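# Finish pressing work order and sort parts into trays

## Task

Act as operator of the pressing cell, assuming nothing the previous shift left is trustworthy. Complete the work order (shown in the reference images) and place the good part in the good tray. A plate whose bearing sticks up and can still be pressed home goes in the rework tray, and every other bad join goes in the scrap tray. At the end the machine and the gauge must both be idle with no alarm, the guard must be down (shut), and nothing may remain inside the guard.

## Robot and tools

Robot: two arms, left_arm and right_arm, each with a parallel gripper. left_arm's fingers can fold. They grip normally only on the outer quarter of each pad, near the tips. A part held nearer the palm can be pulled in, held loosely, dropped, or squeezed harder than asked. A tip pushed into a surface folds easily unless the fingers are fully closed. right_arm's fingers are rigid. Bases: left near (+0.083, +0.658, +0.223) m, right near (+0.087, -0.521, +0.223) m.

Scene frame: origin at table height midway between the arms, +z up, +x out over the table, left_arm on +y. Positions are in metres and velocities in m/s and rad/s, and printed poses can be off by a few cm. Each gripper's fingers point along its own +z and open along its y. end_effector_position is the point between the closed pads, and the fingertips reach about 33 mm past it (9 mm when fully open).

execute_actions {actions, cameras}: runs the actions in order. An action may hold "rows", "steps", "until", and device commands under "machine" or "gauge". rows is a list of up to 15 rows, one per 1/30 s step. Each row has 18 numbers in [-1,1]: left dx, dy, dz, rx, ry, rz, gripper position, force_limit, speed, then the same nine for the right arm. The six pose numbers are an offset from that arm's Hand target at the start of the action, in that Hand target's own axes, and are not added row to row. 1.0 = 0.6 m or 180 degrees, and rx/ry/rz form one rotation vector. Sending six zeros re-requests the current Hand target. Gripper position: +1 is 140 mm open, about -0.8 is where the pads meet, -1 closes until blocked. force_limit runs from -1 (about 14 N) to +1 (about 58 N). speed runs from -1 (about 30 mm/s) to +1 (250 mm/s), and a faster close grips much harder. To leave a gripper alone, resend its last three numbers, because 0 is a real command. steps is 1 to 450 (default 15). After the last row the arm keeps heading for that row's target. Ramp offsets gently, for example 0.01 per row. until ends the action early on device conditions, e.g. {"machine":{"state":"idle"}}, with comparisons ["<",value] etc. for numbers, or {"all":{"status":"ended"}} / {"any":{"status":"ended"}}. Each step the commanded pose is clipped to within 70 mm and 16 degrees of the measured pose.

move {target, speed, blend, stop_force, zero, blocking, cameras}: a straight-line path. target is one 18-number row, or a list of up to 15, using the same offset convention (each from the starting Hand targets, not chained). speed is in m/s, 0.002-2 (default 0.25), one value or one per target. blend is a corner radius in m. stop_force (10-80 N, shared by both arms) ends an arm's path when its push grows by that much. Use it only very slowly, not while turning the gripper, and not to leave a contact. zero (default true) re-zeros the force first. With blocking=false, call wait or stop before sending new motions. A move lasts at most 10 s, and its result adds a move: line (done, off_target, held, fault, ...).

wait {seconds 0-10}. stop {} brakes a running move. zoom_image {camera, region [x0,y0,x1,y1], max 504 x 504 px} enlarges the latest image. Cameras: cam_high, cam_low, cam_nest, cam_left_wrist, cam_right_wrist (672x504). show_instructions shows the reference images (the work order). finished_scene {scene} ends the scene and cannot be undone.

Results: each arm's pose and velocity, Hand target, Tool commands, joint positions/torques, external torques, Flange force, gripper position_measured (counts: 3 open, 230 pads meet) and object_status (0 moving, 1 blocked opening, 2 blocked closing = holding, 3 reached/met). They also show the machine and gauge fields, one machine page line, and the scene number.

machine (servo press, front toward +x): guard open/shut, clamp clamp/open, page setup/readings/curve. A register entry needs register, value (-12000 to 12000) and write in one object. Keys: cycle_start, feed_hold, reset, home, touch, tare. Several commands can go in a list of up to 8, and each list item starts after the previous one ends. Heights are in mm above the nest plane and forces in N. A stroke needs the guard shut, a clamped piece, a stored program selected and no alarm. It presses down to seat_force and reports join_f, peak_f, end_z, the curve and ok (1 if within join_lo/hi and end_lo/hi). A loose pressing sleeve has to stand square and centred within about 1 mm on the bearing, and the plate goes bore-up in the nest. touch finds the top height (touch_z). Check the setup values (ram_zero, cell_gain, cell_zero, program, revision, windows) against the work order, since they may be wrong. Program 9001 presses a master spring for checking. Alarms: axis_overload, cell_fault, door_opened, clamp_lost, force_limit, no_force, axis_blocked. reset clears the alarm, then home raises the ram. A gripper holding a piece over the nest, or anything obstructing the guard, is a cabinet fault. Open the guard and clamp only while the ram is still.

gauge: place one round piece flat near the centre of the plate and send measure:true. Keep everything clear for about 12 s until readings increases. no_1..no_5 are mm values per drawing item, and 0.000 means nothing was read.

Avoid: drops, things leaving the table, fast hits, pressing past firm contact (a force fault at 144 N or a joint torque limit stops the arm for 10 s), contact between the arms, swinging paths near an arm's own base, and long straight-arm holds (motor heat).

Each tool is called after ">>>" as name(argument=value, ...), one argument or row to a line, values as JSON.

Reference images:

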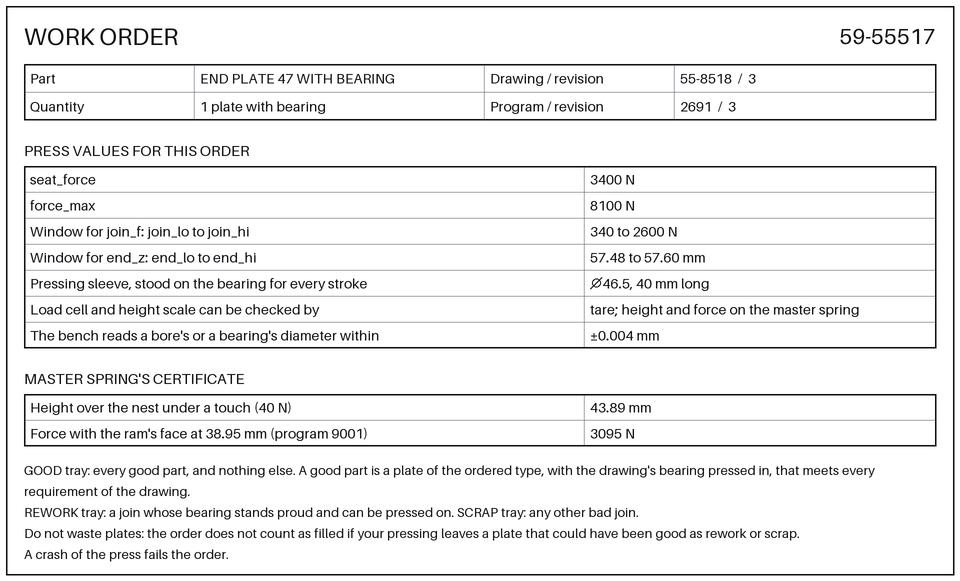

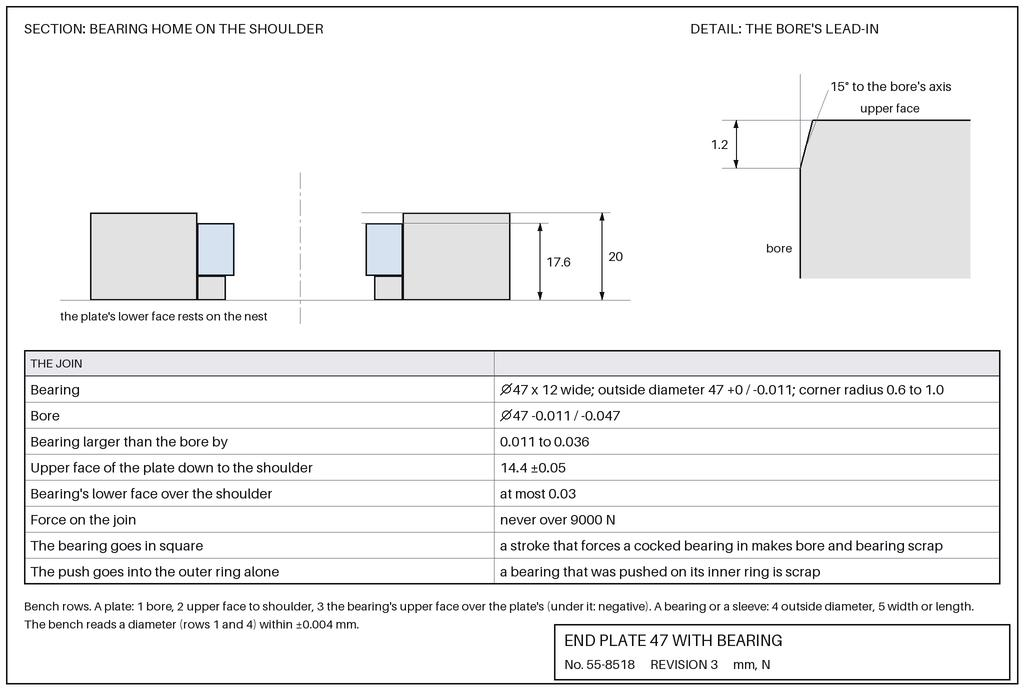

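## Session

>>> execute_actions(
  actions=[],
)

Scene clock: 0.00 s.
left_arm: end_effector_position=(+0.5208, +0.6284, +0.5921) position_measured=3 object_status=3 end_effector_quat_wxyz=(-0.033, +0.999, -0.011, +0.019) | right_arm: end_effector_position=(+0.5244, -0.5531, +0.5921) position_measured=3 object_status=3 end_effector_quat_wxyz=(-0.033, +0.999, -0.014, +0.019)
Joint positions: left_arm=[-0.195 -0.211 1.886 0.073 1.442 1.383] | right_arm=[-0.195 -0.211 1.886 0.073 1.442 1.383]
Joint velocities: within noise
Joint torques (N m): no reading
External joint torques (N m): no reading
Flange force (N): no reading
Hand target: left_arm +0.5208, +0.6284, +0.5921; -0.033, +0.999, -0.011, +0.019 | right_arm +0.5244, -0.5531, +0.5921; -0.033, +0.999, -0.014, +0.019
Tool commands: left_gripper/position=+1.0 left_gripper/force_limit=+1.0 left_gripper/speed=+1.0 right_gripper/position=+1.0 right_gripper/force_limit=+1.0 right_gripper/speed=+1.0
machine.setup: program=+2691 ram_zero=+155.318 seat_force=+3400 force_max=+8100 join_lo=+340 join_hi=+2600 end_lo=+57.480 end_hi=+57.600 cell_gain=+0.506 cell_zero=+57 program_revision=+3 program_top=+57.600 stored1_number=+7319 stored1_revision=+5 stored2_number=+3478 stored2_revision=+2 stored3_number=+1968 stored3_revision=+6 stored4_number=+2691 stored4_revision=+3 stored5_number=+9001 stored5_revision=+1
machine: state=idle guard_state=shut clamp_state=closed_empty guard_answer=taken clamp_answer=taken page=setup entry=no_entry entries=0 alarm=no_alarm queue=idle queue_left=0
gauge: message=nothing_yet readings=0 no_1=0.000 no_2=0.000 no_3=0.000 no_4=0.000 no_5=0.000

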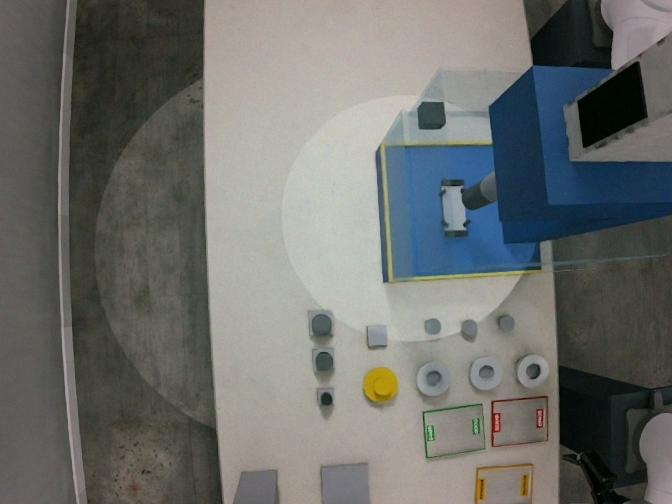

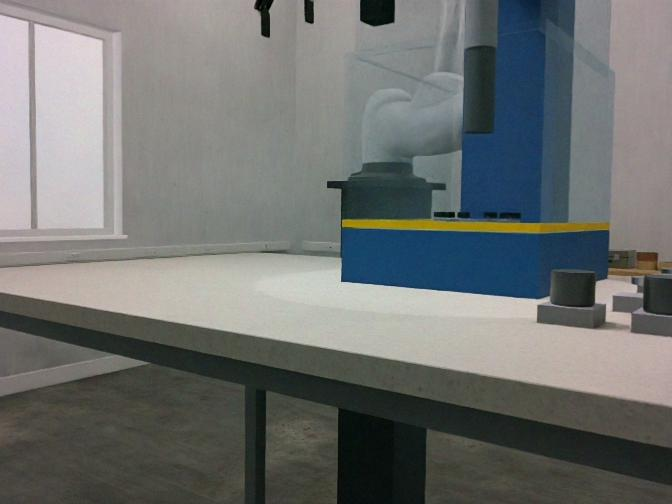

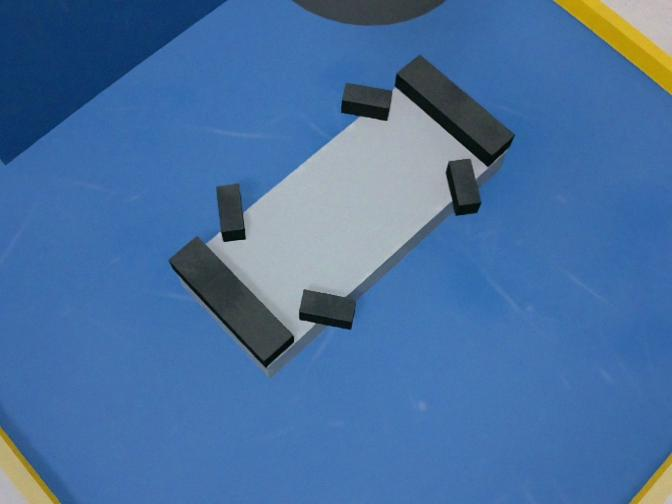

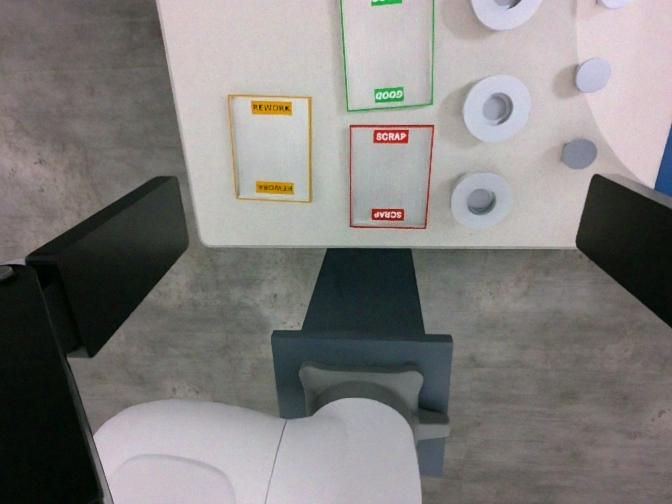

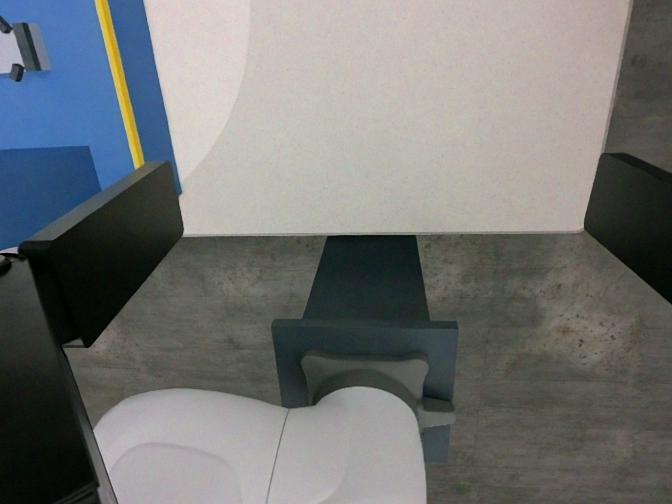

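>>> zoom_image(
  camera="cam_high",
  region=[220, 290, 380, 504],
)

>>> zoom_image(
  camera="cam_high",
  region=[360, 300, 570, 504],
)

>>> zoom_image(
  camera="cam_left_wrist",
  region=[220, 0, 672, 260],
)

>>> zoom_image(
  camera="cam_low",
  region=[472, 180, 672, 350],
)

Scaled by 2.355 from the camera's 672x504 image, which has a finer 960x720 frame.

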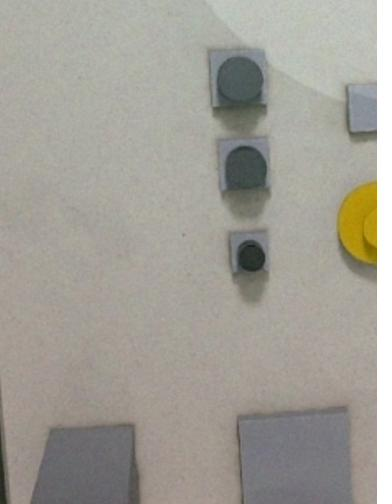

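Scaled by 2.400 from the camera's 672x504 image, which has a finer 960x720 frame.

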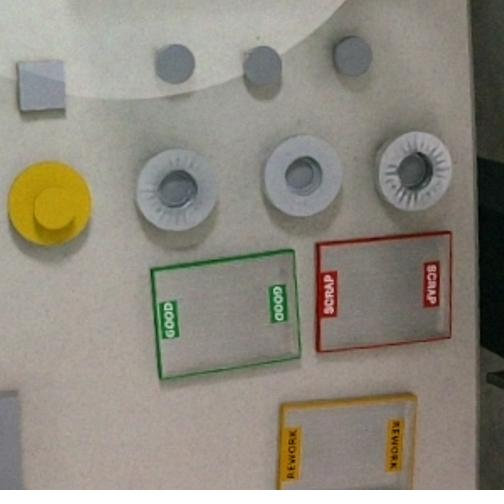

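Scaled by 1.115 from the camera's 672x504 image, which has a finer 960x720 frame.

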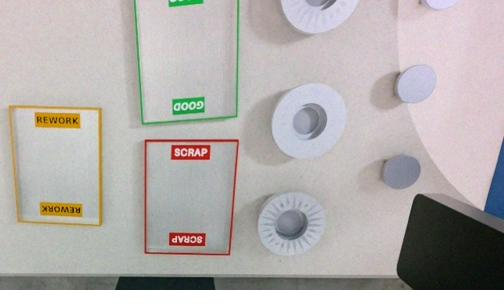

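Scaled by 2.520 from the camera's 672x504 image, which has a finer 960x720 frame.

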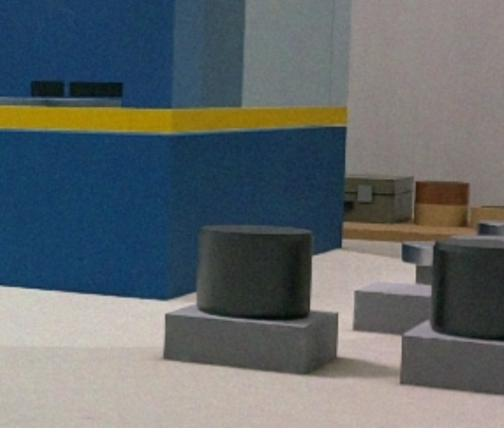

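>>> move(
  target=[0,0,0,-0.0211,-0.0118,-0.0074,1,1,1,0,0,0,-0.0211,-0.0118,-0.0092,1,1,1],
  cameras=["cam_left_wrist","cam_right_wrist"],
)

>>> execute_actions(
  actions=[
    {"machine":{"guard":"open","clamp":"open","page":"readings"},"steps":90},
  ],
  cameras=["cam_nest","cam_high"],
)

Scene clock: 30.30 s.
left_arm: end_effector_position=(+0.5208, +0.6284, +0.5921) position_measured=3 object_status=3 end_effector_quat_wxyz=(+0.000, +1.000, +0.000, +0.001) | right_arm: end_effector_position=(+0.5244, -0.5531, +0.5921) position_measured=3 object_status=3 end_effector_quat_wxyz=(+0.000, +1.000, +0.001, +0.001)
Joint positions: left_arm=[-0.14 -0.194 1.871 0 1.463 1.423] | right_arm=[-0.14 -0.194 1.871 0 1.463 1.418]
Joint torques (N m): left_arm=[1.62 -25.72 -40.67 3.86 -0.69 -0.04] | right_arm=[-1.54 -16.78 -41.59 4.48 0.11 0]
External joint torques (N m): left_arm=[-1.67 3.56 -2.07 0.53 0.62 0.04] | right_arm=[1.49 -4.64 0.26 -0.24 -0.17 0]
Flange force (N): left_arm=[7.9 4.3 -3.9] | right_arm=[-7.6 -4.0 -0.1]
Hand target: left_arm +0.5208, +0.6284, +0.5921; +0.000, +1.000, +0.000, +0.001 | right_arm +0.5244, -0.5531, +0.5921; +0.000, +1.000, +0.001, +0.001
Off the commanded pose: left_arm 0.000 m, 0 deg | right_arm 0.000 m, 0 deg.
machine.setup: program=+2691 ram_zero=+155.318 seat_force=+3400 force_max=+8100 join_lo=+340 join_hi=+2600 end_lo=+57.480 end_hi=+57.600 cell_gain=+0.506 cell_zero=+57 program_revision=+3 program_top=+57.600 stored1_number=+7319 stored1_revision=+5 stored2_number=+3478 stored2_revision=+2 stored3_number=+1968 stored3_revision=+6 stored4_number=+2691 stored4_revision=+3 stored5_number=+9001 stored5_revision=+1
machine: state=idle guard_state=shut clamp_state=closed_empty guard_answer=taken clamp_answer=taken page=setup entry=no_entry entries=0 alarm=no_alarm queue=idle queue_left=0
gauge: message=nothing_yet readings=0 no_1=0.000 no_2=0.000 no_3=0.000 no_4=0.000 no_5=0.000
move: done
Images, in order (width x height): cam_left_wrist 672x504, cam_right_wrist 672x504.

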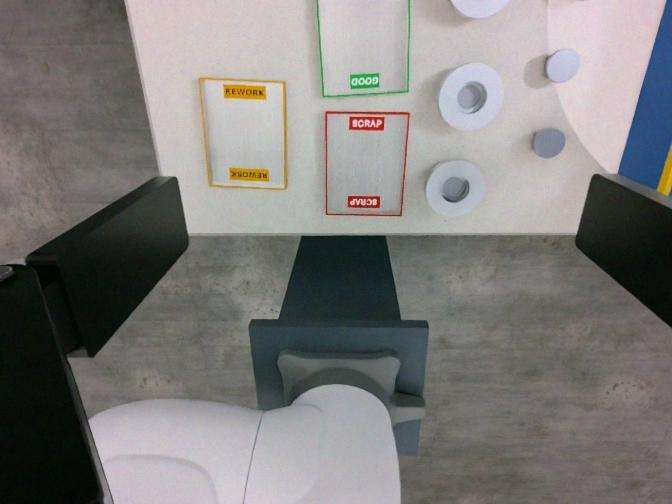

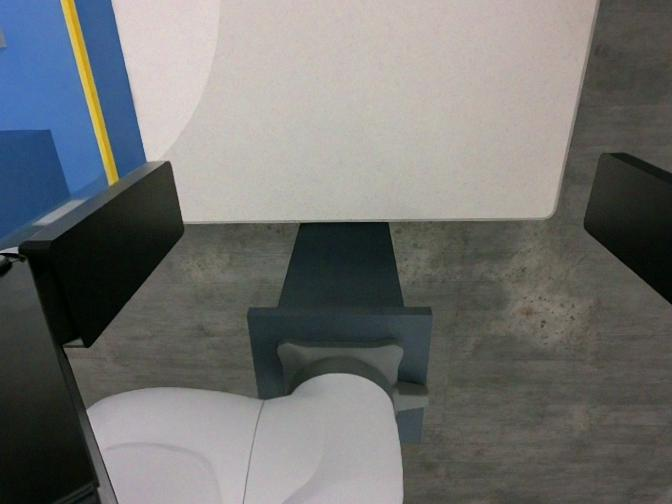

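Scene clock: 33.50 s.
left_arm: end_effector_position=(+0.5208, +0.6284, +0.5921) position_measured=3 object_status=3 end_effector_quat_wxyz=(+0.000, +1.000, +0.000, +0.001) | right_arm: end_effector_position=(+0.5244, -0.5531, +0.5921) position_measured=3 object_status=3 end_effector_quat_wxyz=(+0.000, +1.000, +0.001, +0.001)
Joint positions: left_arm=[-0.14 -0.194 1.871 0 1.463 1.423] | right_arm=[-0.14 -0.194 1.871 0 1.463 1.418]
Joint torques (N m): left_arm=[1.98 -26.11 -40.65 3.81 -0.74 0.07] | right_arm=[-1.33 -16.95 -41.62 4.47 0.11 0.05]
External joint torques (N m): left_arm=[-2.12 4.05 -2.09 0.58 0.68 -0.07] | right_arm=[1 -4.04 0.34 -0.25 -0.18 -0.05]
Flange force (N): left_arm=[8.6 5.6 -4.0] | right_arm=[-6.8 -2.7 0.2]
Hand target: left_arm +0.5208, +0.6284, +0.5921; +0.000, +1.000, +0.000, +0.001 | right_arm +0.5244, -0.5531, +0.5921; +0.000, +1.000, +0.001, +0.001
Tool commands: left_gripper/position=+1.0 left_gripper/force_limit=+1.0 left_gripper/speed=+1.0 right_gripper/position=+1.0 right_gripper/force_limit=+1.0 right_gripper/speed=+1.0
Off the commanded pose: left_arm 0.000 m, 0 deg | right_arm 0.000 m, 0 deg.
machine.readings: force=+0 touch_z=+0.000 join_f=+0 peak_f=+0 end_z=+0.000 ok=+0 pos_z=+164.682 cycles=+0
machine: state=idle guard_state=open clamp_state=open guard_answer=taken clamp_answer=taken page=readings entry=no_entry entries=0 alarm=no_alarm queue=done queue_left=0
gauge: message=nothing_yet readings=0 no_1=0.000 no_2=0.000 no_3=0.000 no_4=0.000 no_5=0.000
Images, in order (width x height): cam_high 672x504, cam_nest 672x504.

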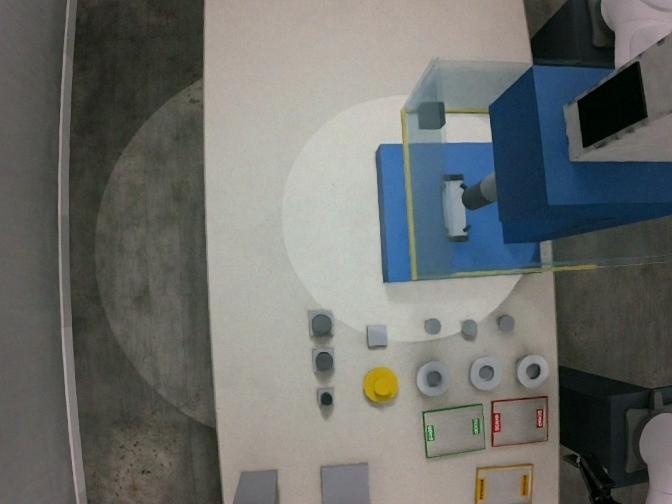

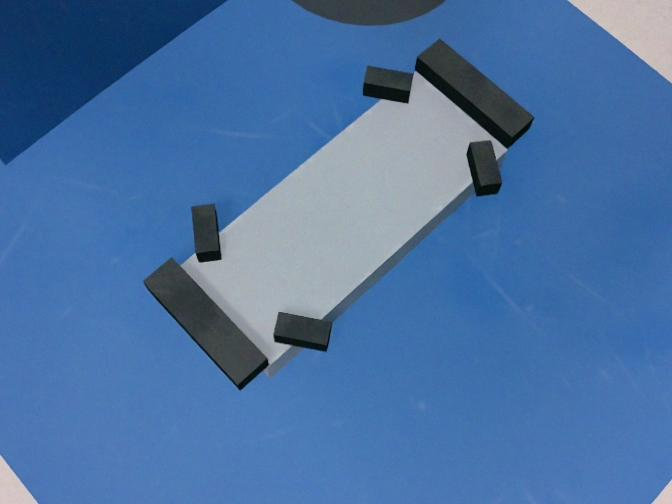

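>>> move(
  target=[-0.30,0.37,0.0,0,0,1.0,1,1,1,0,0,0,0,0,0,1,1,1],
  cameras=["cam_left_wrist","cam_high"],
)

Scene clock: 60.87 s.
left_arm: end_effector_position=(+0.3410, +0.4063, +0.5919) position_measured=3 object_status=3 end_effector_quat_wxyz=(+0.001, +0.000, +1.000, +0.000) | right_arm: end_effector_position=(+0.5244, -0.5531, +0.5921) position_measured=3 object_status=3 end_effector_quat_wxyz=(+0.000, +1.000, +0.001, +0.001)
Joint positions: left_arm=[-0.864 -0.328 1.967 0.001 1.502 3.84] | right_arm=[-0.14 -0.194 1.871 0 1.463 1.418]
Joint torques (N m): left_arm=[1.64 -12.23 -40.93 3.67 -0.65 0.01] | right_arm=[-1.31 -16.74 -41.53 4.49 0.13 0.04]
External joint torques (N m): left_arm=[-1.77 3.88 -1.8 0.68 0.67 -0.01] | right_arm=[1.39 -4.43 0.36 -0.25 -0.19 -0.04]
Flange force (N): left_arm=[-2.2 -9.1 -3.9] | right_arm=[-7.4 -3.6 0.1]
Hand target: left_arm +0.3410, +0.4063, +0.5919; +0.001, +0.000, +1.000, +0.000 | right_arm +0.5244, -0.5531, +0.5921; +0.000, +1.000, +0.001, +0.001
Off the commanded pose: left_arm 0.000 m, 0 deg | right_arm 0.000 m, 0 deg.
machine.readings: force=+0 touch_z=+0.000 join_f=+0 peak_f=+0 end_z=+0.000 ok=+0 pos_z=+164.682 cycles=+0
machine: state=idle guard_state=open clamp_state=open guard_answer=taken clamp_answer=taken page=readings entry=no_entry entries=0 alarm=no_alarm queue=done queue_left=0
gauge: message=nothing_yet readings=0 no_1=0.000 no_2=0.000 no_3=0.000 no_4=0.000 no_5=0.000
move: done
Images, in order (width x height): cam_high 672x504, cam_left_wrist 672x504.

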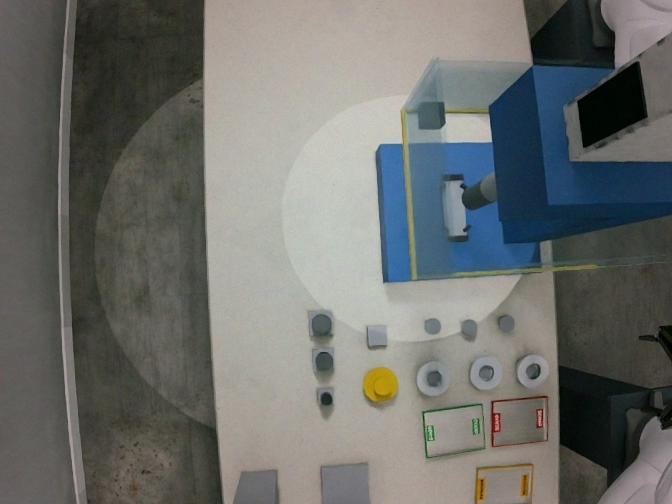

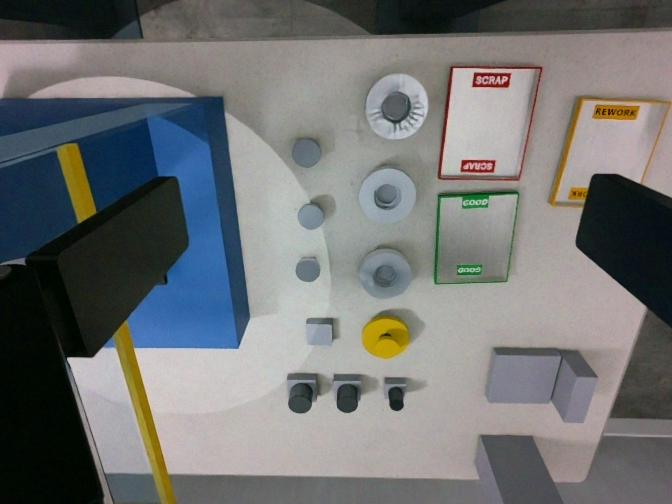

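>>> move(
  target=[-0.15,0.0,0.30,0,0,0,1,1,1,0,0,0,0,0,0,1,1,1],
  cameras=["cam_left_wrist"],
)

Scene clock: 71.50 s.
left_arm: end_effector_position=(+0.4312, +0.4064, +0.4121) position_measured=3 object_status=3 end_effector_quat_wxyz=(+0.001, +0.000, +1.000, +0.000) | right_arm: end_effector_position=(+0.5244, -0.5531, +0.5921) position_measured=3 object_status=3 end_effector_quat_wxyz=(+0.000, +1.000, +0.001, +0.001)
Joint positions: left_arm=[-0.701 -0.12 2.147 0.001 1.113 4.003] | right_arm=[-0.14 -0.194 1.871 0 1.463 1.418]
Joint torques (N m): left_arm=[1.64 -30.3 -36.58 3.1 -0.63 0.02] | right_arm=[-1.35 -16.6 -41.54 4.48 0.11 0.04]
External joint torques (N m): left_arm=[-1.71 4.82 -1.9 0.83 0.65 -0.02] | right_arm=[1.45 -5.65 0.2 -0.23 -0.16 -0.04]
Flange force (N): left_arm=[-6.3 -9.5 0.3] | right_arm=[-9.2 -3.9 -0.4]
Hand target: left_arm +0.4312, +0.4064, +0.4120; +0.001, +0.000, +1.000, +0.000 | right_arm +0.5244, -0.5531, +0.5921; +0.000, +1.000, +0.001, +0.001
Off the commanded pose: left_arm 0.000 m, 0 deg | right_arm 0.000 m, 0 deg.
machine.readings: force=+0 touch_z=+0.000 join_f=+0 peak_f=+0 end_z=+0.000 ok=+0 pos_z=+164.682 cycles=+0
machine: state=idle guard_state=open clamp_state=open guard_answer=taken clamp_answer=taken page=readings entry=no_entry entries=0 alarm=no_alarm queue=done queue_left=0
gauge: message=nothing_yet readings=0 no_1=0.000 no_2=0.000 no_3=0.000 no_4=0.000 no_5=0.000
move: done
Images, in order (width x height): cam_left_wrist 672x504.

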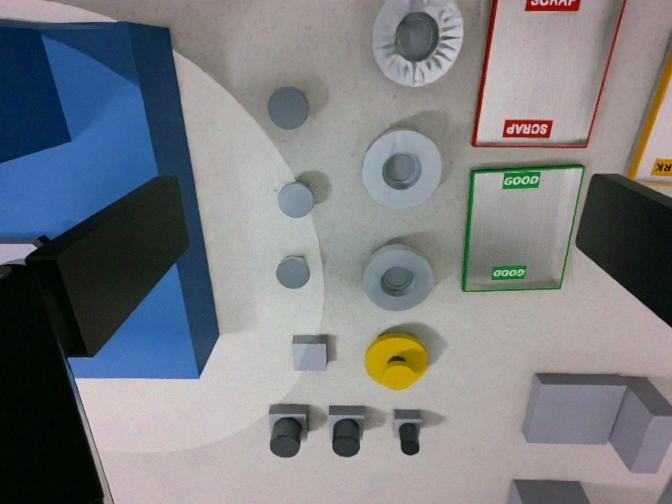

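>>> move(
  target=[-0.42,0.1,0.0,0,0,0,1,1,1,0,0,0,0,0,0,1,1,1],
  cameras=["cam_left_wrist","cam_high"],
)

Scene clock: 111.97 s.
left_arm: end_effector_position=(+0.6831, +0.4666, +0.4123) position_measured=3 object_status=3 end_effector_quat_wxyz=(+0.001, +0.000, +1.000, +0.000) | right_arm: end_effector_position=(+0.5244, -0.5531, +0.5921) position_measured=3 object_status=3 end_effector_quat_wxyz=(+0.000, +1.000, +0.001, +0.001)
Joint positions: left_arm=[-0.358 0.199 1.813 0 1.129 4.347] | right_arm=[-0.14 -0.194 1.871 0 1.463 1.418]
Joint torques (N m): left_arm=[1.58 -64.54 -36.73 3.45 -0.64 -0.04] | right_arm=[-1.43 -16.69 -41.53 4.48 0.12 0.07]
External joint torques (N m): left_arm=[-1.54 4.54 -2.23 0.54 0.67 0.04] | right_arm=[1.36 -4.91 0.23 -0.24 -0.18 -0.07]
Flange force (N): left_arm=[-9.9 -5.7 -0.4] | right_arm=[-8.0 -3.6 -0.2]
Hand target: left_arm +0.6831, +0.4666, +0.4123; +0.001, +0.000, +1.000, +0.000 | right_arm +0.5244, -0.5531, +0.5921; +0.000, +1.000, +0.001, +0.001
Off the commanded pose: left_arm 0.000 m, 0 deg | right_arm 0.000 m, 0 deg.
machine.readings: force=+0 touch_z=+0.000 join_f=+0 peak_f=+0 end_z=+0.000 ok=+0 pos_z=+164.682 cycles=+0
machine: state=idle guard_state=open clamp_state=open guard_answer=taken clamp_answer=taken page=readings entry=no_entry entries=0 alarm=no_alarm queue=done queue_left=0
gauge: message=nothing_yet readings=0 no_1=0.000 no_2=0.000 no_3=0.000 no_4=0.000 no_5=0.000
move: done
Images, in order (width x height): cam_high 672x504, cam_left_wrist 672x504.

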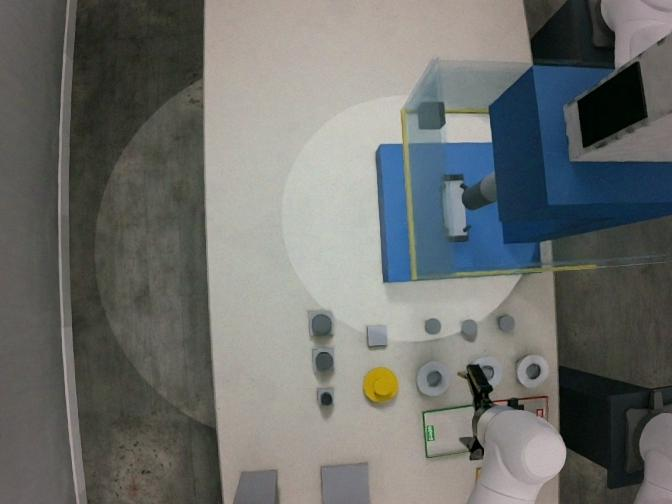

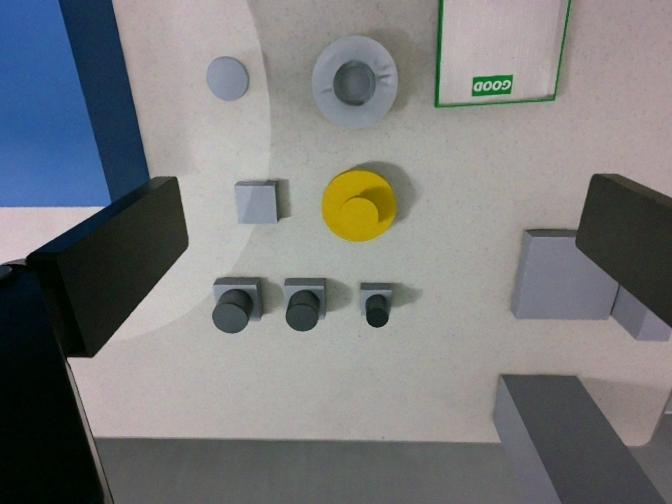

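>>> move(
  target=[-0.07,0.02,0.27,0,0,0,1,1,1,0,0,0,0,0,0,1,1,1],
  cameras=["cam_left_wrist"],
)

Scene clock: 126.37 s.
left_arm: end_effector_position=(+0.7089, +0.4743, +0.3106) position_measured=3 object_status=3 end_effector_quat_wxyz=(+0.000, +0.000, +1.000, +0.000) | right_arm: end_effector_position=(+0.5244, -0.5531, +0.5921) position_measured=3 object_status=3 end_effector_quat_wxyz=(+0.000, +1.000, +0.001, +0.001)
Joint positions: left_arm=[-0.332 0.317 1.866 0.001 0.957 4.372] | right_arm=[-0.14 -0.194 1.871 0 1.463 1.418]
Joint torques (N m): left_arm=[7.51 -73.02 -36.56 4.2 -0.62 0] | right_arm=[-1.32 -16.66 -41.7 4.49 0.13 0.03]
External joint torques (N m): left_arm=[-7.21 5.19 1.45 -0.59 0.64 0] | right_arm=[1.25 -5.04 0.39 -0.25 -0.19 -0.03]
External joint torques when the fault began: left_arm=[-22.46 -14.14 0.07 0.95 0.61 -0.16]
Flange force (N): left_arm=[-0.8 -11.8 5.1] | right_arm=[-8.5 -3.4 0.1]
Flange force when the fault began (N): left_arm=[30.1 -27.3 -14.8]
Hand target: left_arm +0.7089, +0.4743, +0.3106; +0.000, +0.000, +1.000, +0.000 (not the last commanded pose) | right_arm +0.5244, -0.5531, +0.5921; +0.000, +1.000, +0.001, +0.001
Tool commands: left_gripper/position=+1.0 left_gripper/force_limit=+1.0 left_gripper/speed=+1.0 right_gripper/position=+1.0 right_gripper/force_limit=+1.0 right_gripper/speed=+1.0
Off the commanded pose: left_arm 0.063 m, 0 deg | right_arm 0.000 m, 0 deg.
FORCE FAULT: contact force on the left arm reached its limit, and that arm stopped for 10 seconds. The contact can be on any part of that arm, not only on its tool. That arm's remaining commands of this call were not run. That arm's target is now where it stood when the stop ended, not its last command. That arm accepts commands again.
machine.readings: force=+0 touch_z=+0.000 join_f=+0 peak_f=+0 end_z=+0.000 ok=+0 pos_z=+164.682 cycles=+0
machine: state=idle guard_state=open clamp_state=open guard_answer=taken clamp_answer=taken page=readings entry=no_entry entries=0 alarm=no_alarm queue=done queue_left=0
gauge: message=nothing_yet readings=0 no_1=0.000 no_2=0.000 no_3=0.000 no_4=0.000 no_5=0.000
move: fault (left_arm)
Images, in order (width x height): cam_left_wrist 672x504.

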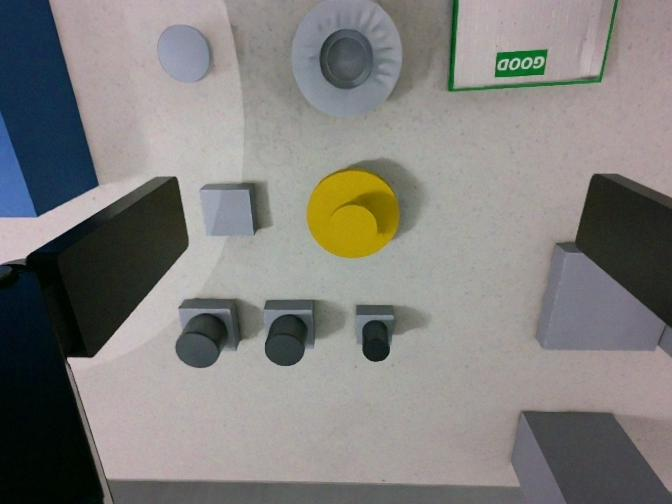

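>>> wait(
  seconds=0,
  cameras=["cam_high","cam_low","cam_right_wrist"],
)

>>> zoom_image(
  camera="cam_high",
  region=[220, 290, 580, 504],
)

Scene clock: 130.23 s.
left_arm: end_effector_position=(+0.7089, +0.4743, +0.3106) position_measured=3 object_status=3 end_effector_quat_wxyz=(+0.000, +0.000, +1.000, +0.000) | right_arm: end_effector_position=(+0.5244, -0.5531, +0.5921) position_measured=3 object_status=3 end_effector_quat_wxyz=(+0.000, +1.000, +0.001, +0.001)
Joint positions: left_arm=[-0.332 0.317 1.866 0.001 0.957 4.372] | right_arm=[-0.14 -0.194 1.871 0 1.463 1.418]
Joint torques (N m): left_arm=[7.37 -72.61 -36.25 4.15 -0.68 -0.02] | right_arm=[-1.48 -16.66 -41.61 4.5 0.11 0.06]
External joint torques (N m): left_arm=[-7.67 4.41 0.98 -0.55 0.7 0.02] | right_arm=[1.4 -4.66 0.17 -0.25 -0.18 -0.06]
Flange force (N): left_arm=[-0.5 -12.4 3.8] | right_arm=[-7.5 -3.6 -0.2]
Hand target: left_arm +0.7089, +0.4743, +0.3106; +0.000, +0.000, +1.000, +0.000 (not the last commanded pose) | right_arm +0.5244, -0.5531, +0.5921; +0.000, +1.000, +0.001, +0.001
Tool commands: left_gripper/position=+1.0 left_gripper/force_limit=+1.0 left_gripper/speed=+1.0 right_gripper/position=+1.0 right_gripper/force_limit=+1.0 right_gripper/speed=+1.0
Off the commanded pose: left_arm 0.063 m, 0 deg | right_arm 0.000 m, 0 deg.
machine.readings: force=+0 touch_z=+0.000 join_f=+0 peak_f=+0 end_z=+0.000 ok=+0 pos_z=+164.682 cycles=+0
machine: state=idle guard_state=open clamp_state=open guard_answer=taken clamp_answer=taken page=readings entry=no_entry entries=0 alarm=no_alarm queue=done queue_left=0
gauge: message=nothing_yet readings=0 no_1=0.000 no_2=0.000 no_3=0.000 no_4=0.000 no_5=0.000
Images, in order (width x height): cam_high 672x504, cam_low 672x504, cam_right_wrist 672x504.

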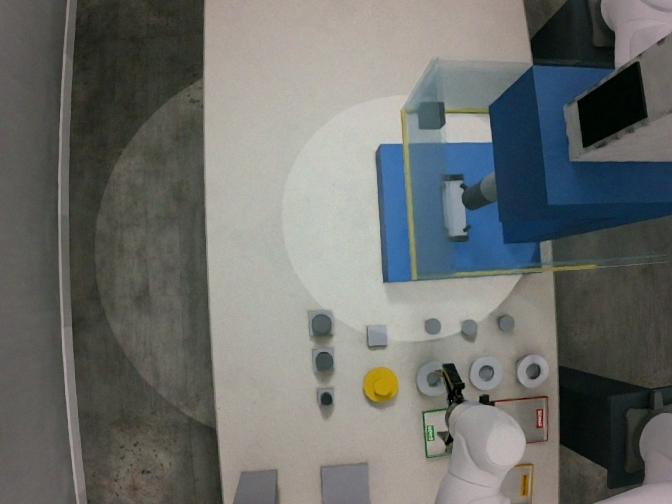

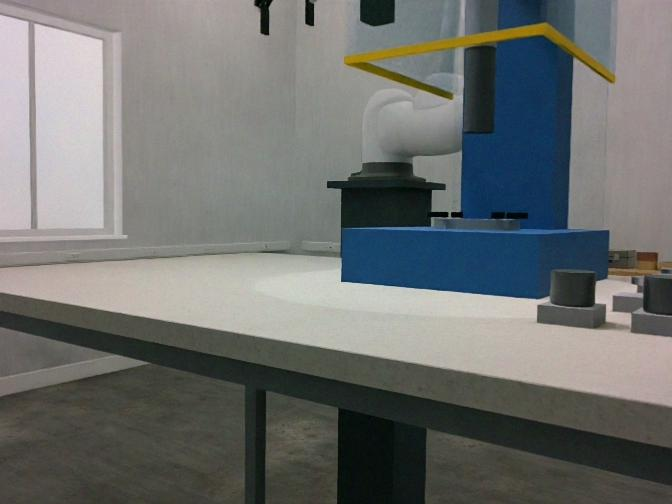

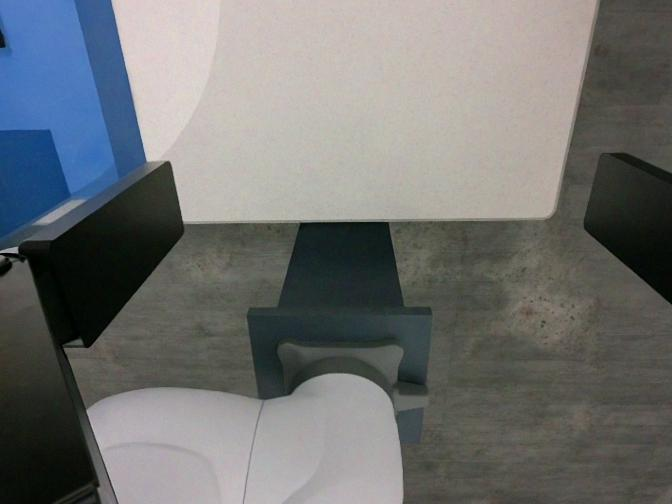

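Scaled by 1.400 from the camera's 672x504 image, which has a finer 960x720 frame.

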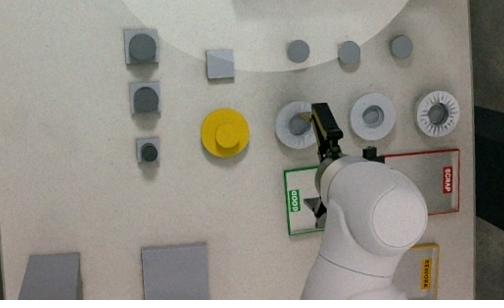

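>>> move(
  target=[0.25,-0.02,-0.3,0,0,0,1,1,1,0,0,0,0,0,0,1,1,1],
  cameras=["cam_high","cam_left_wrist"],
)

Scene clock: 147.67 s.
left_arm: end_effector_position=(+0.5587, +0.4621, +0.4904) position_measured=3 object_status=3 end_effector_quat_wxyz=(+0.000, +0.000, +1.000, +0.000) | right_arm: end_effector_position=(+0.5244, -0.5531, +0.5921) position_measured=3 object_status=3 end_effector_quat_wxyz=(+0.000, +1.000, +0.001, +0.001)
Joint positions: left_arm=[-0.452 -0.031 1.915 0 1.257 4.253] | right_arm=[-0.14 -0.194 1.871 0 1.463 1.418]
Joint torques (N m): left_arm=[1.83 -41.63 -38.87 3.69 -0.44 0] | right_arm=[-1.26 -16.43 -41.55 4.5 0.12 0.03]
External joint torques (N m): left_arm=[-2.04 4.61 -1.8 0.47 0.47 0] | right_arm=[1.3 -5.34 0.25 -0.26 -0.18 -0.03]
Flange force (N): left_arm=[-7.8 -7.5 -0.9] | right_arm=[-8.8 -3.5 -0.2]
Hand target: left_arm +0.5588, +0.4621, +0.4905; +0.000, +0.000, +1.000, +0.000 | right_arm +0.5244, -0.5531, +0.5921; +0.000, +1.000, +0.001, +0.001
Off the commanded pose: left_arm 0.000 m, 0 deg | right_arm 0.000 m, 0 deg.
machine.readings: force=+0 touch_z=+0.000 join_f=+0 peak_f=+0 end_z=+0.000 ok=+0 pos_z=+164.682 cycles=+0
machine: state=idle guard_state=open clamp_state=open guard_answer=taken clamp_answer=taken page=readings entry=no_entry entries=0 alarm=no_alarm queue=done queue_left=0
gauge: message=nothing_yet readings=0 no_1=0.000 no_2=0.000 no_3=0.000 no_4=0.000 no_5=0.000
move: done
Images, in order (width x height): cam_high 672x504, cam_left_wrist 672x504.

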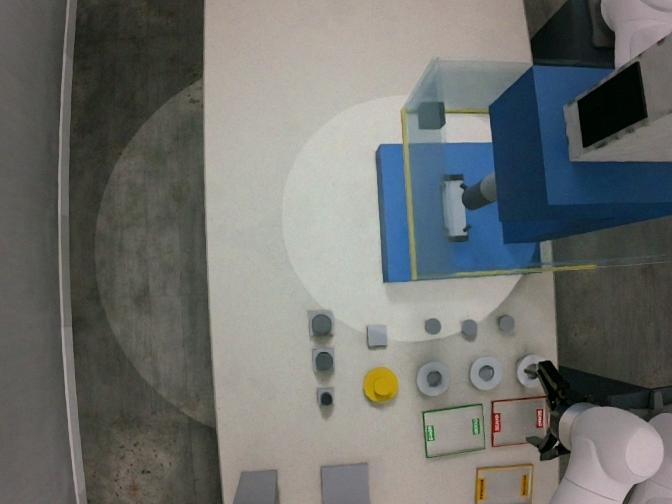

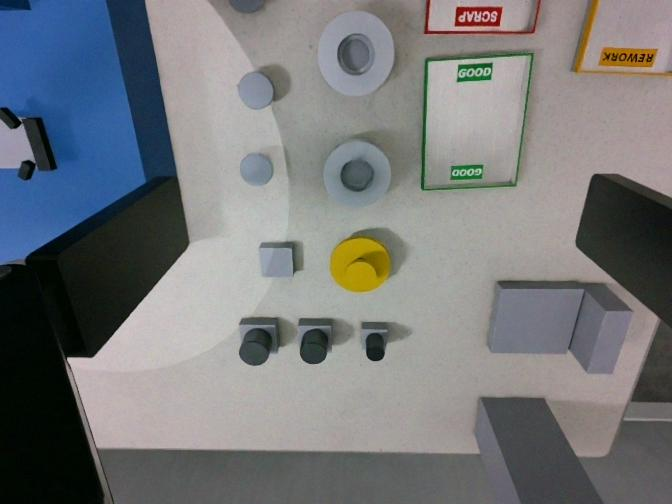

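>>> move(
  target=[0.0,-0.25,-0.15,-0.25,0,0,1,1,1,0,0,0,0,0,0,1,1,1],
  cameras=["cam_high","cam_left_wrist"],
)

Scene clock: 163.07 s.
left_arm: end_effector_position=(+0.5587, +0.3545, +0.5551) position_measured=3 object_status=3 end_effector_quat_wxyz=(+0.001, -0.001, +0.961, +0.278) | right_arm: end_effector_position=(+0.5244, -0.5531, +0.5921) position_measured=3 object_status=3 end_effector_quat_wxyz=(+0.000, +1.000, +0.001, +0.001)
Joint positions: left_arm=[-0.836 0.22 1.612 0.37 1.738 3.85] | right_arm=[-0.14 -0.194 1.871 0 1.463 1.418]
Joint torques (N m): left_arm=[-39.64 -52.6 -54.72 6.32 1.94 -0.02] | right_arm=[-1.54 -16.73 -41.59 4.49 0.11 0.04]
External joint torques (N m): left_arm=[39.73 -11.27 13.9 -1.42 -0.79 0.05] | right_arm=[1.61 -5.18 0.23 -0.25 -0.16 -0.04]
External joint torques when the fault began: left_arm=[64.89 -61 14.45 -3.44 -5.92 -0.77]
Flange force (N): left_arm=[-12.1 51.8 50.8] | right_arm=[-8.4 -4.2 -0.3]
Flange force when the fault began (N): left_arm=[16.4 127.4 85.6]
Hand target: left_arm +0.5587, +0.3545, +0.5551; +0.001, -0.001, +0.961, +0.278 (not the last commanded pose) | right_arm +0.5244, -0.5531, +0.5921; +0.000, +1.000, +0.001, +0.001
Tool commands: left_gripper/position=+1.0 left_gripper/force_limit=+1.0 left_gripper/speed=+1.0 right_gripper/position=+1.0 right_gripper/force_limit=+1.0 right_gripper/speed=+1.0
Off the commanded pose: left_arm 0.049 m, 13 deg | right_arm 0.000 m, 0 deg.
FORCE FAULT: contact force on the left arm reached its limit, and that arm stopped for 10 seconds. The contact can be on any part of that arm, not only on its tool. That arm's remaining commands of this call were not run. That arm's target is now where it stood when the stop ended, not its last command. That arm accepts commands again.
machine.readings: force=+0 touch_z=+0.000 join_f=+0 peak_f=+0 end_z=+0.000 ok=+0 pos_z=+164.682 cycles=+0
machine: state=idle guard_state=open clamp_state=open guard_answer=taken clamp_answer=taken page=readings entry=no_entry entries=0 alarm=no_alarm queue=done queue_left=0
gauge: message=nothing_yet readings=0 no_1=0.000 no_2=0.000 no_3=0.000 no_4=0.000 no_5=0.000
move: fault (left_arm)
Images, in order (width x height): cam_high 672x504, cam_left_wrist 672x504.

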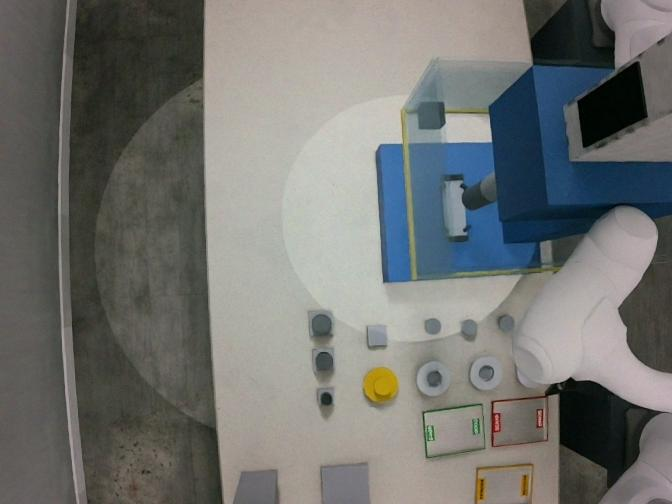

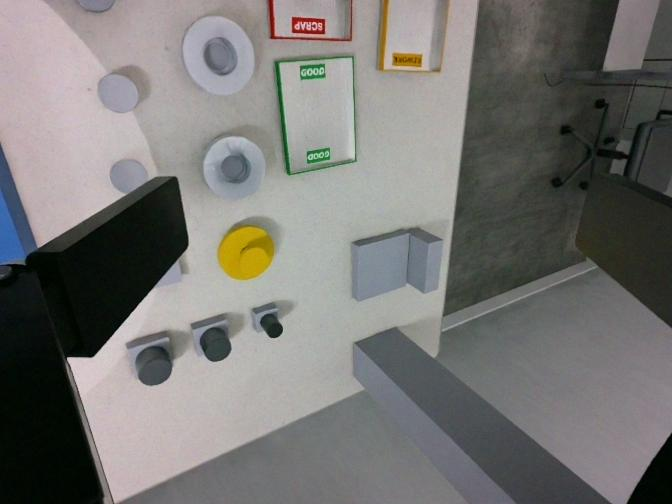

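>>> move(
  target=[0.0,0.12,0.15,0.18,0,0,1,1,1,0,0.05,-0.15,0.4,0,0,1,1,1],
  cameras=["cam_high","cam_right_wrist"],
  speed=0.15,
)

Scene clock: 175.50 s.
left_arm: end_effector_position=(+0.5587, +0.4635, +0.5175) position_measured=3 object_status=3 end_effector_quat_wxyz=(+0.001, -0.001, +1.000, -0.001) | right_arm: end_effector_position=(+0.5243, -0.5831, +0.6821) position_measured=3 object_status=3 end_effector_quat_wxyz=(-0.588, +0.809, +0.001, +0.000)
Joint positions: left_arm=[-0.449 -0.046 1.879 -0.001 1.306 4.256] | right_arm=[-0.761 0.094 1.858 0.905 2.096 0.874]
Joint torques (N m): left_arm=[1.68 -40.72 -39.36 3.68 -0.7 0.01] | right_arm=[-1.39 -42.68 -38.28 4.4 1.89 0.01]
External joint torques (N m): left_arm=[-1.81 4.58 -2 0.54 0.72 -0.01] | right_arm=[1.6 -4.89 0.27 -0.25 -0.28 -0.05]
Flange force (N): left_arm=[-8.2 -7.2 -2.2] | right_arm=[-4.2 -4.3 6.3]
Hand target: left_arm +0.5587, +0.4635, +0.5175; +0.001, -0.001, +1.000, -0.001 | right_arm +0.5243, -0.5831, +0.6821; -0.588, +0.809, +0.001, +0.000
Off the commanded pose: left_arm 0.000 m, 0 deg | right_arm 0.000 m, 0 deg.
machine.readings: force=+0 touch_z=+0.000 join_f=+0 peak_f=+0 end_z=+0.000 ok=+0 pos_z=+164.682 cycles=+0
machine: state=idle guard_state=open clamp_state=open guard_answer=taken clamp_answer=taken page=readings entry=no_entry entries=0 alarm=no_alarm queue=done queue_left=0
gauge: message=nothing_yet readings=0 no_1=0.000 no_2=0.000 no_3=0.000 no_4=0.000 no_5=0.000
move: done
Images, in order (width x height): cam_high 672x504, cam_right_wrist 672x504.

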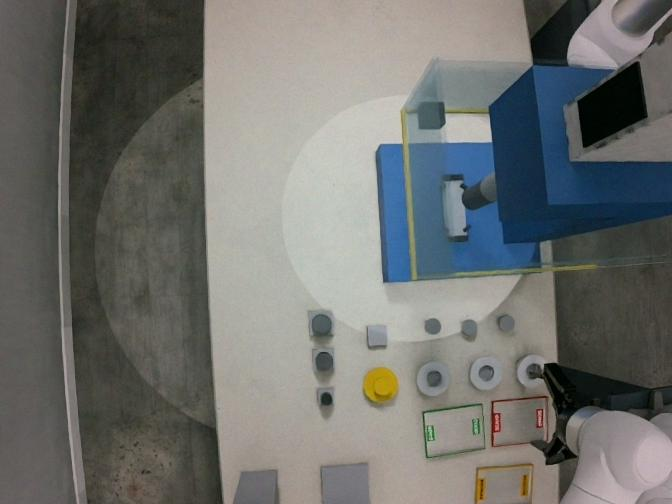

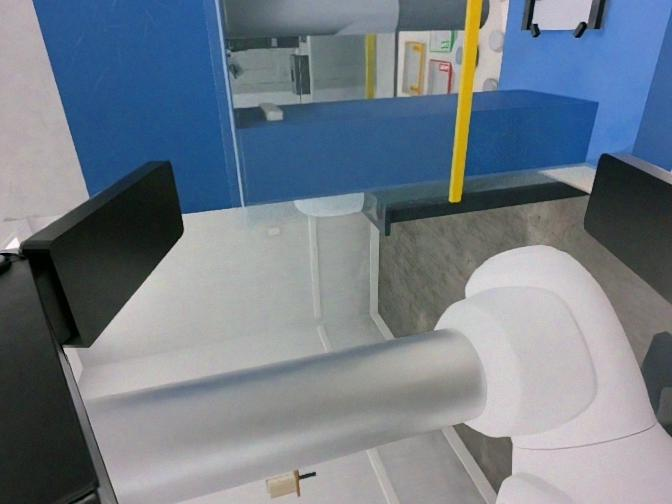

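>>> move(
  target=[0,0,0,0,0,0,1,1,1,0.55,0.107,0.21,0,0,-0.5,1,1,1],
  cameras=["cam_high","cam_right_wrist"],
  speed=0.15,
)

Scene clock: 187.10 s.
left_arm: end_effector_position=(+0.5587, +0.4635, +0.5175) position_measured=3 object_status=3 end_effector_quat_wxyz=(+0.001, -0.001, +1.000, -0.001) | right_arm: end_effector_position=(+0.8543, -0.4827, +0.5826) position_measured=3 object_status=3 end_effector_quat_wxyz=(-0.415, +0.571, +0.573, +0.416)
Joint positions: left_arm=[-0.449 -0.046 1.879 -0.001 1.306 4.256] | right_arm=[-0.378 0.516 1.479 1.116 1.775 -0.535]
Joint torques (N m): left_arm=[1.63 -40.45 -39.47 3.67 -0.66 0.05] | right_arm=[-1.22 -84.14 -38.75 4.1 1.55 0.03]
External joint torques (N m): left_arm=[-1.75 4.01 -2.01 0.57 0.69 -0.05] | right_arm=[0.99 -4.25 0.48 -0.23 -0.26 -0.03]
Flange force (N): left_arm=[-7.4 -6.8 -2.4] | right_arm=[3.2 -6.6 3.0]
Hand target: left_arm +0.5587, +0.4635, +0.5175; +0.001, -0.001, +1.000, -0.001 | right_arm +0.8544, -0.4827, +0.5826; -0.415, +0.571, +0.573, +0.416
Off the commanded pose: left_arm 0.000 m, 0 deg | right_arm 0.000 m, 0 deg.
machine.readings: force=+0 touch_z=+0.000 join_f=+0 peak_f=+0 end_z=+0.000 ok=+0 pos_z=+164.682 cycles=+0
machine: state=idle guard_state=open clamp_state=open guard_answer=taken clamp_answer=taken page=readings entry=no_entry entries=0 alarm=no_alarm queue=done queue_left=0
gauge: message=nothing_yet readings=0 no_1=0.000 no_2=0.000 no_3=0.000 no_4=0.000 no_5=0.000
move: done
Images, in order (width x height): cam_high 672x504, cam_right_wrist 672x504.

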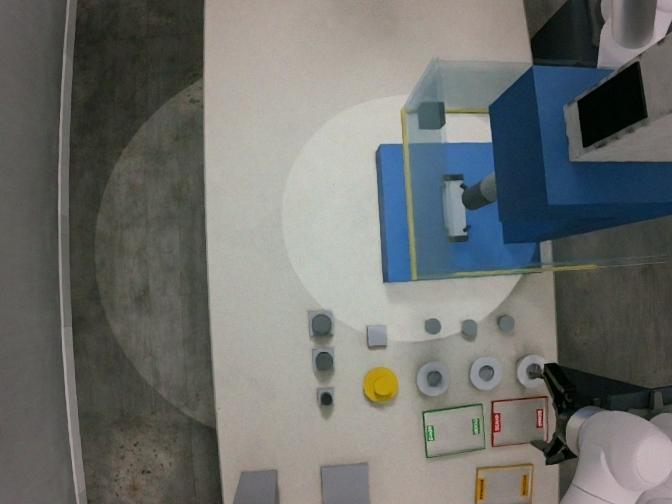

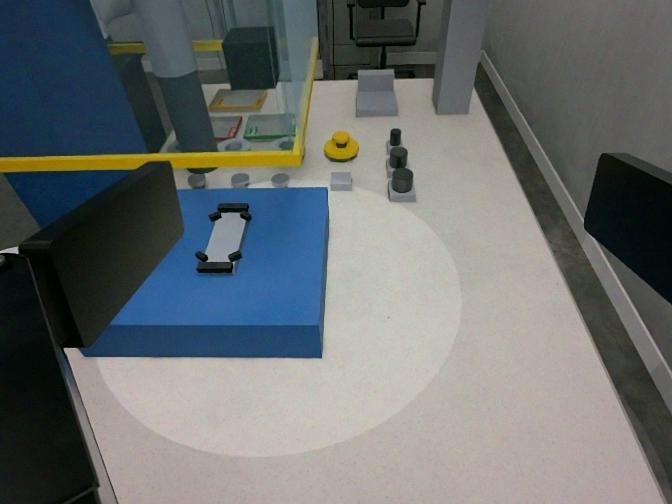

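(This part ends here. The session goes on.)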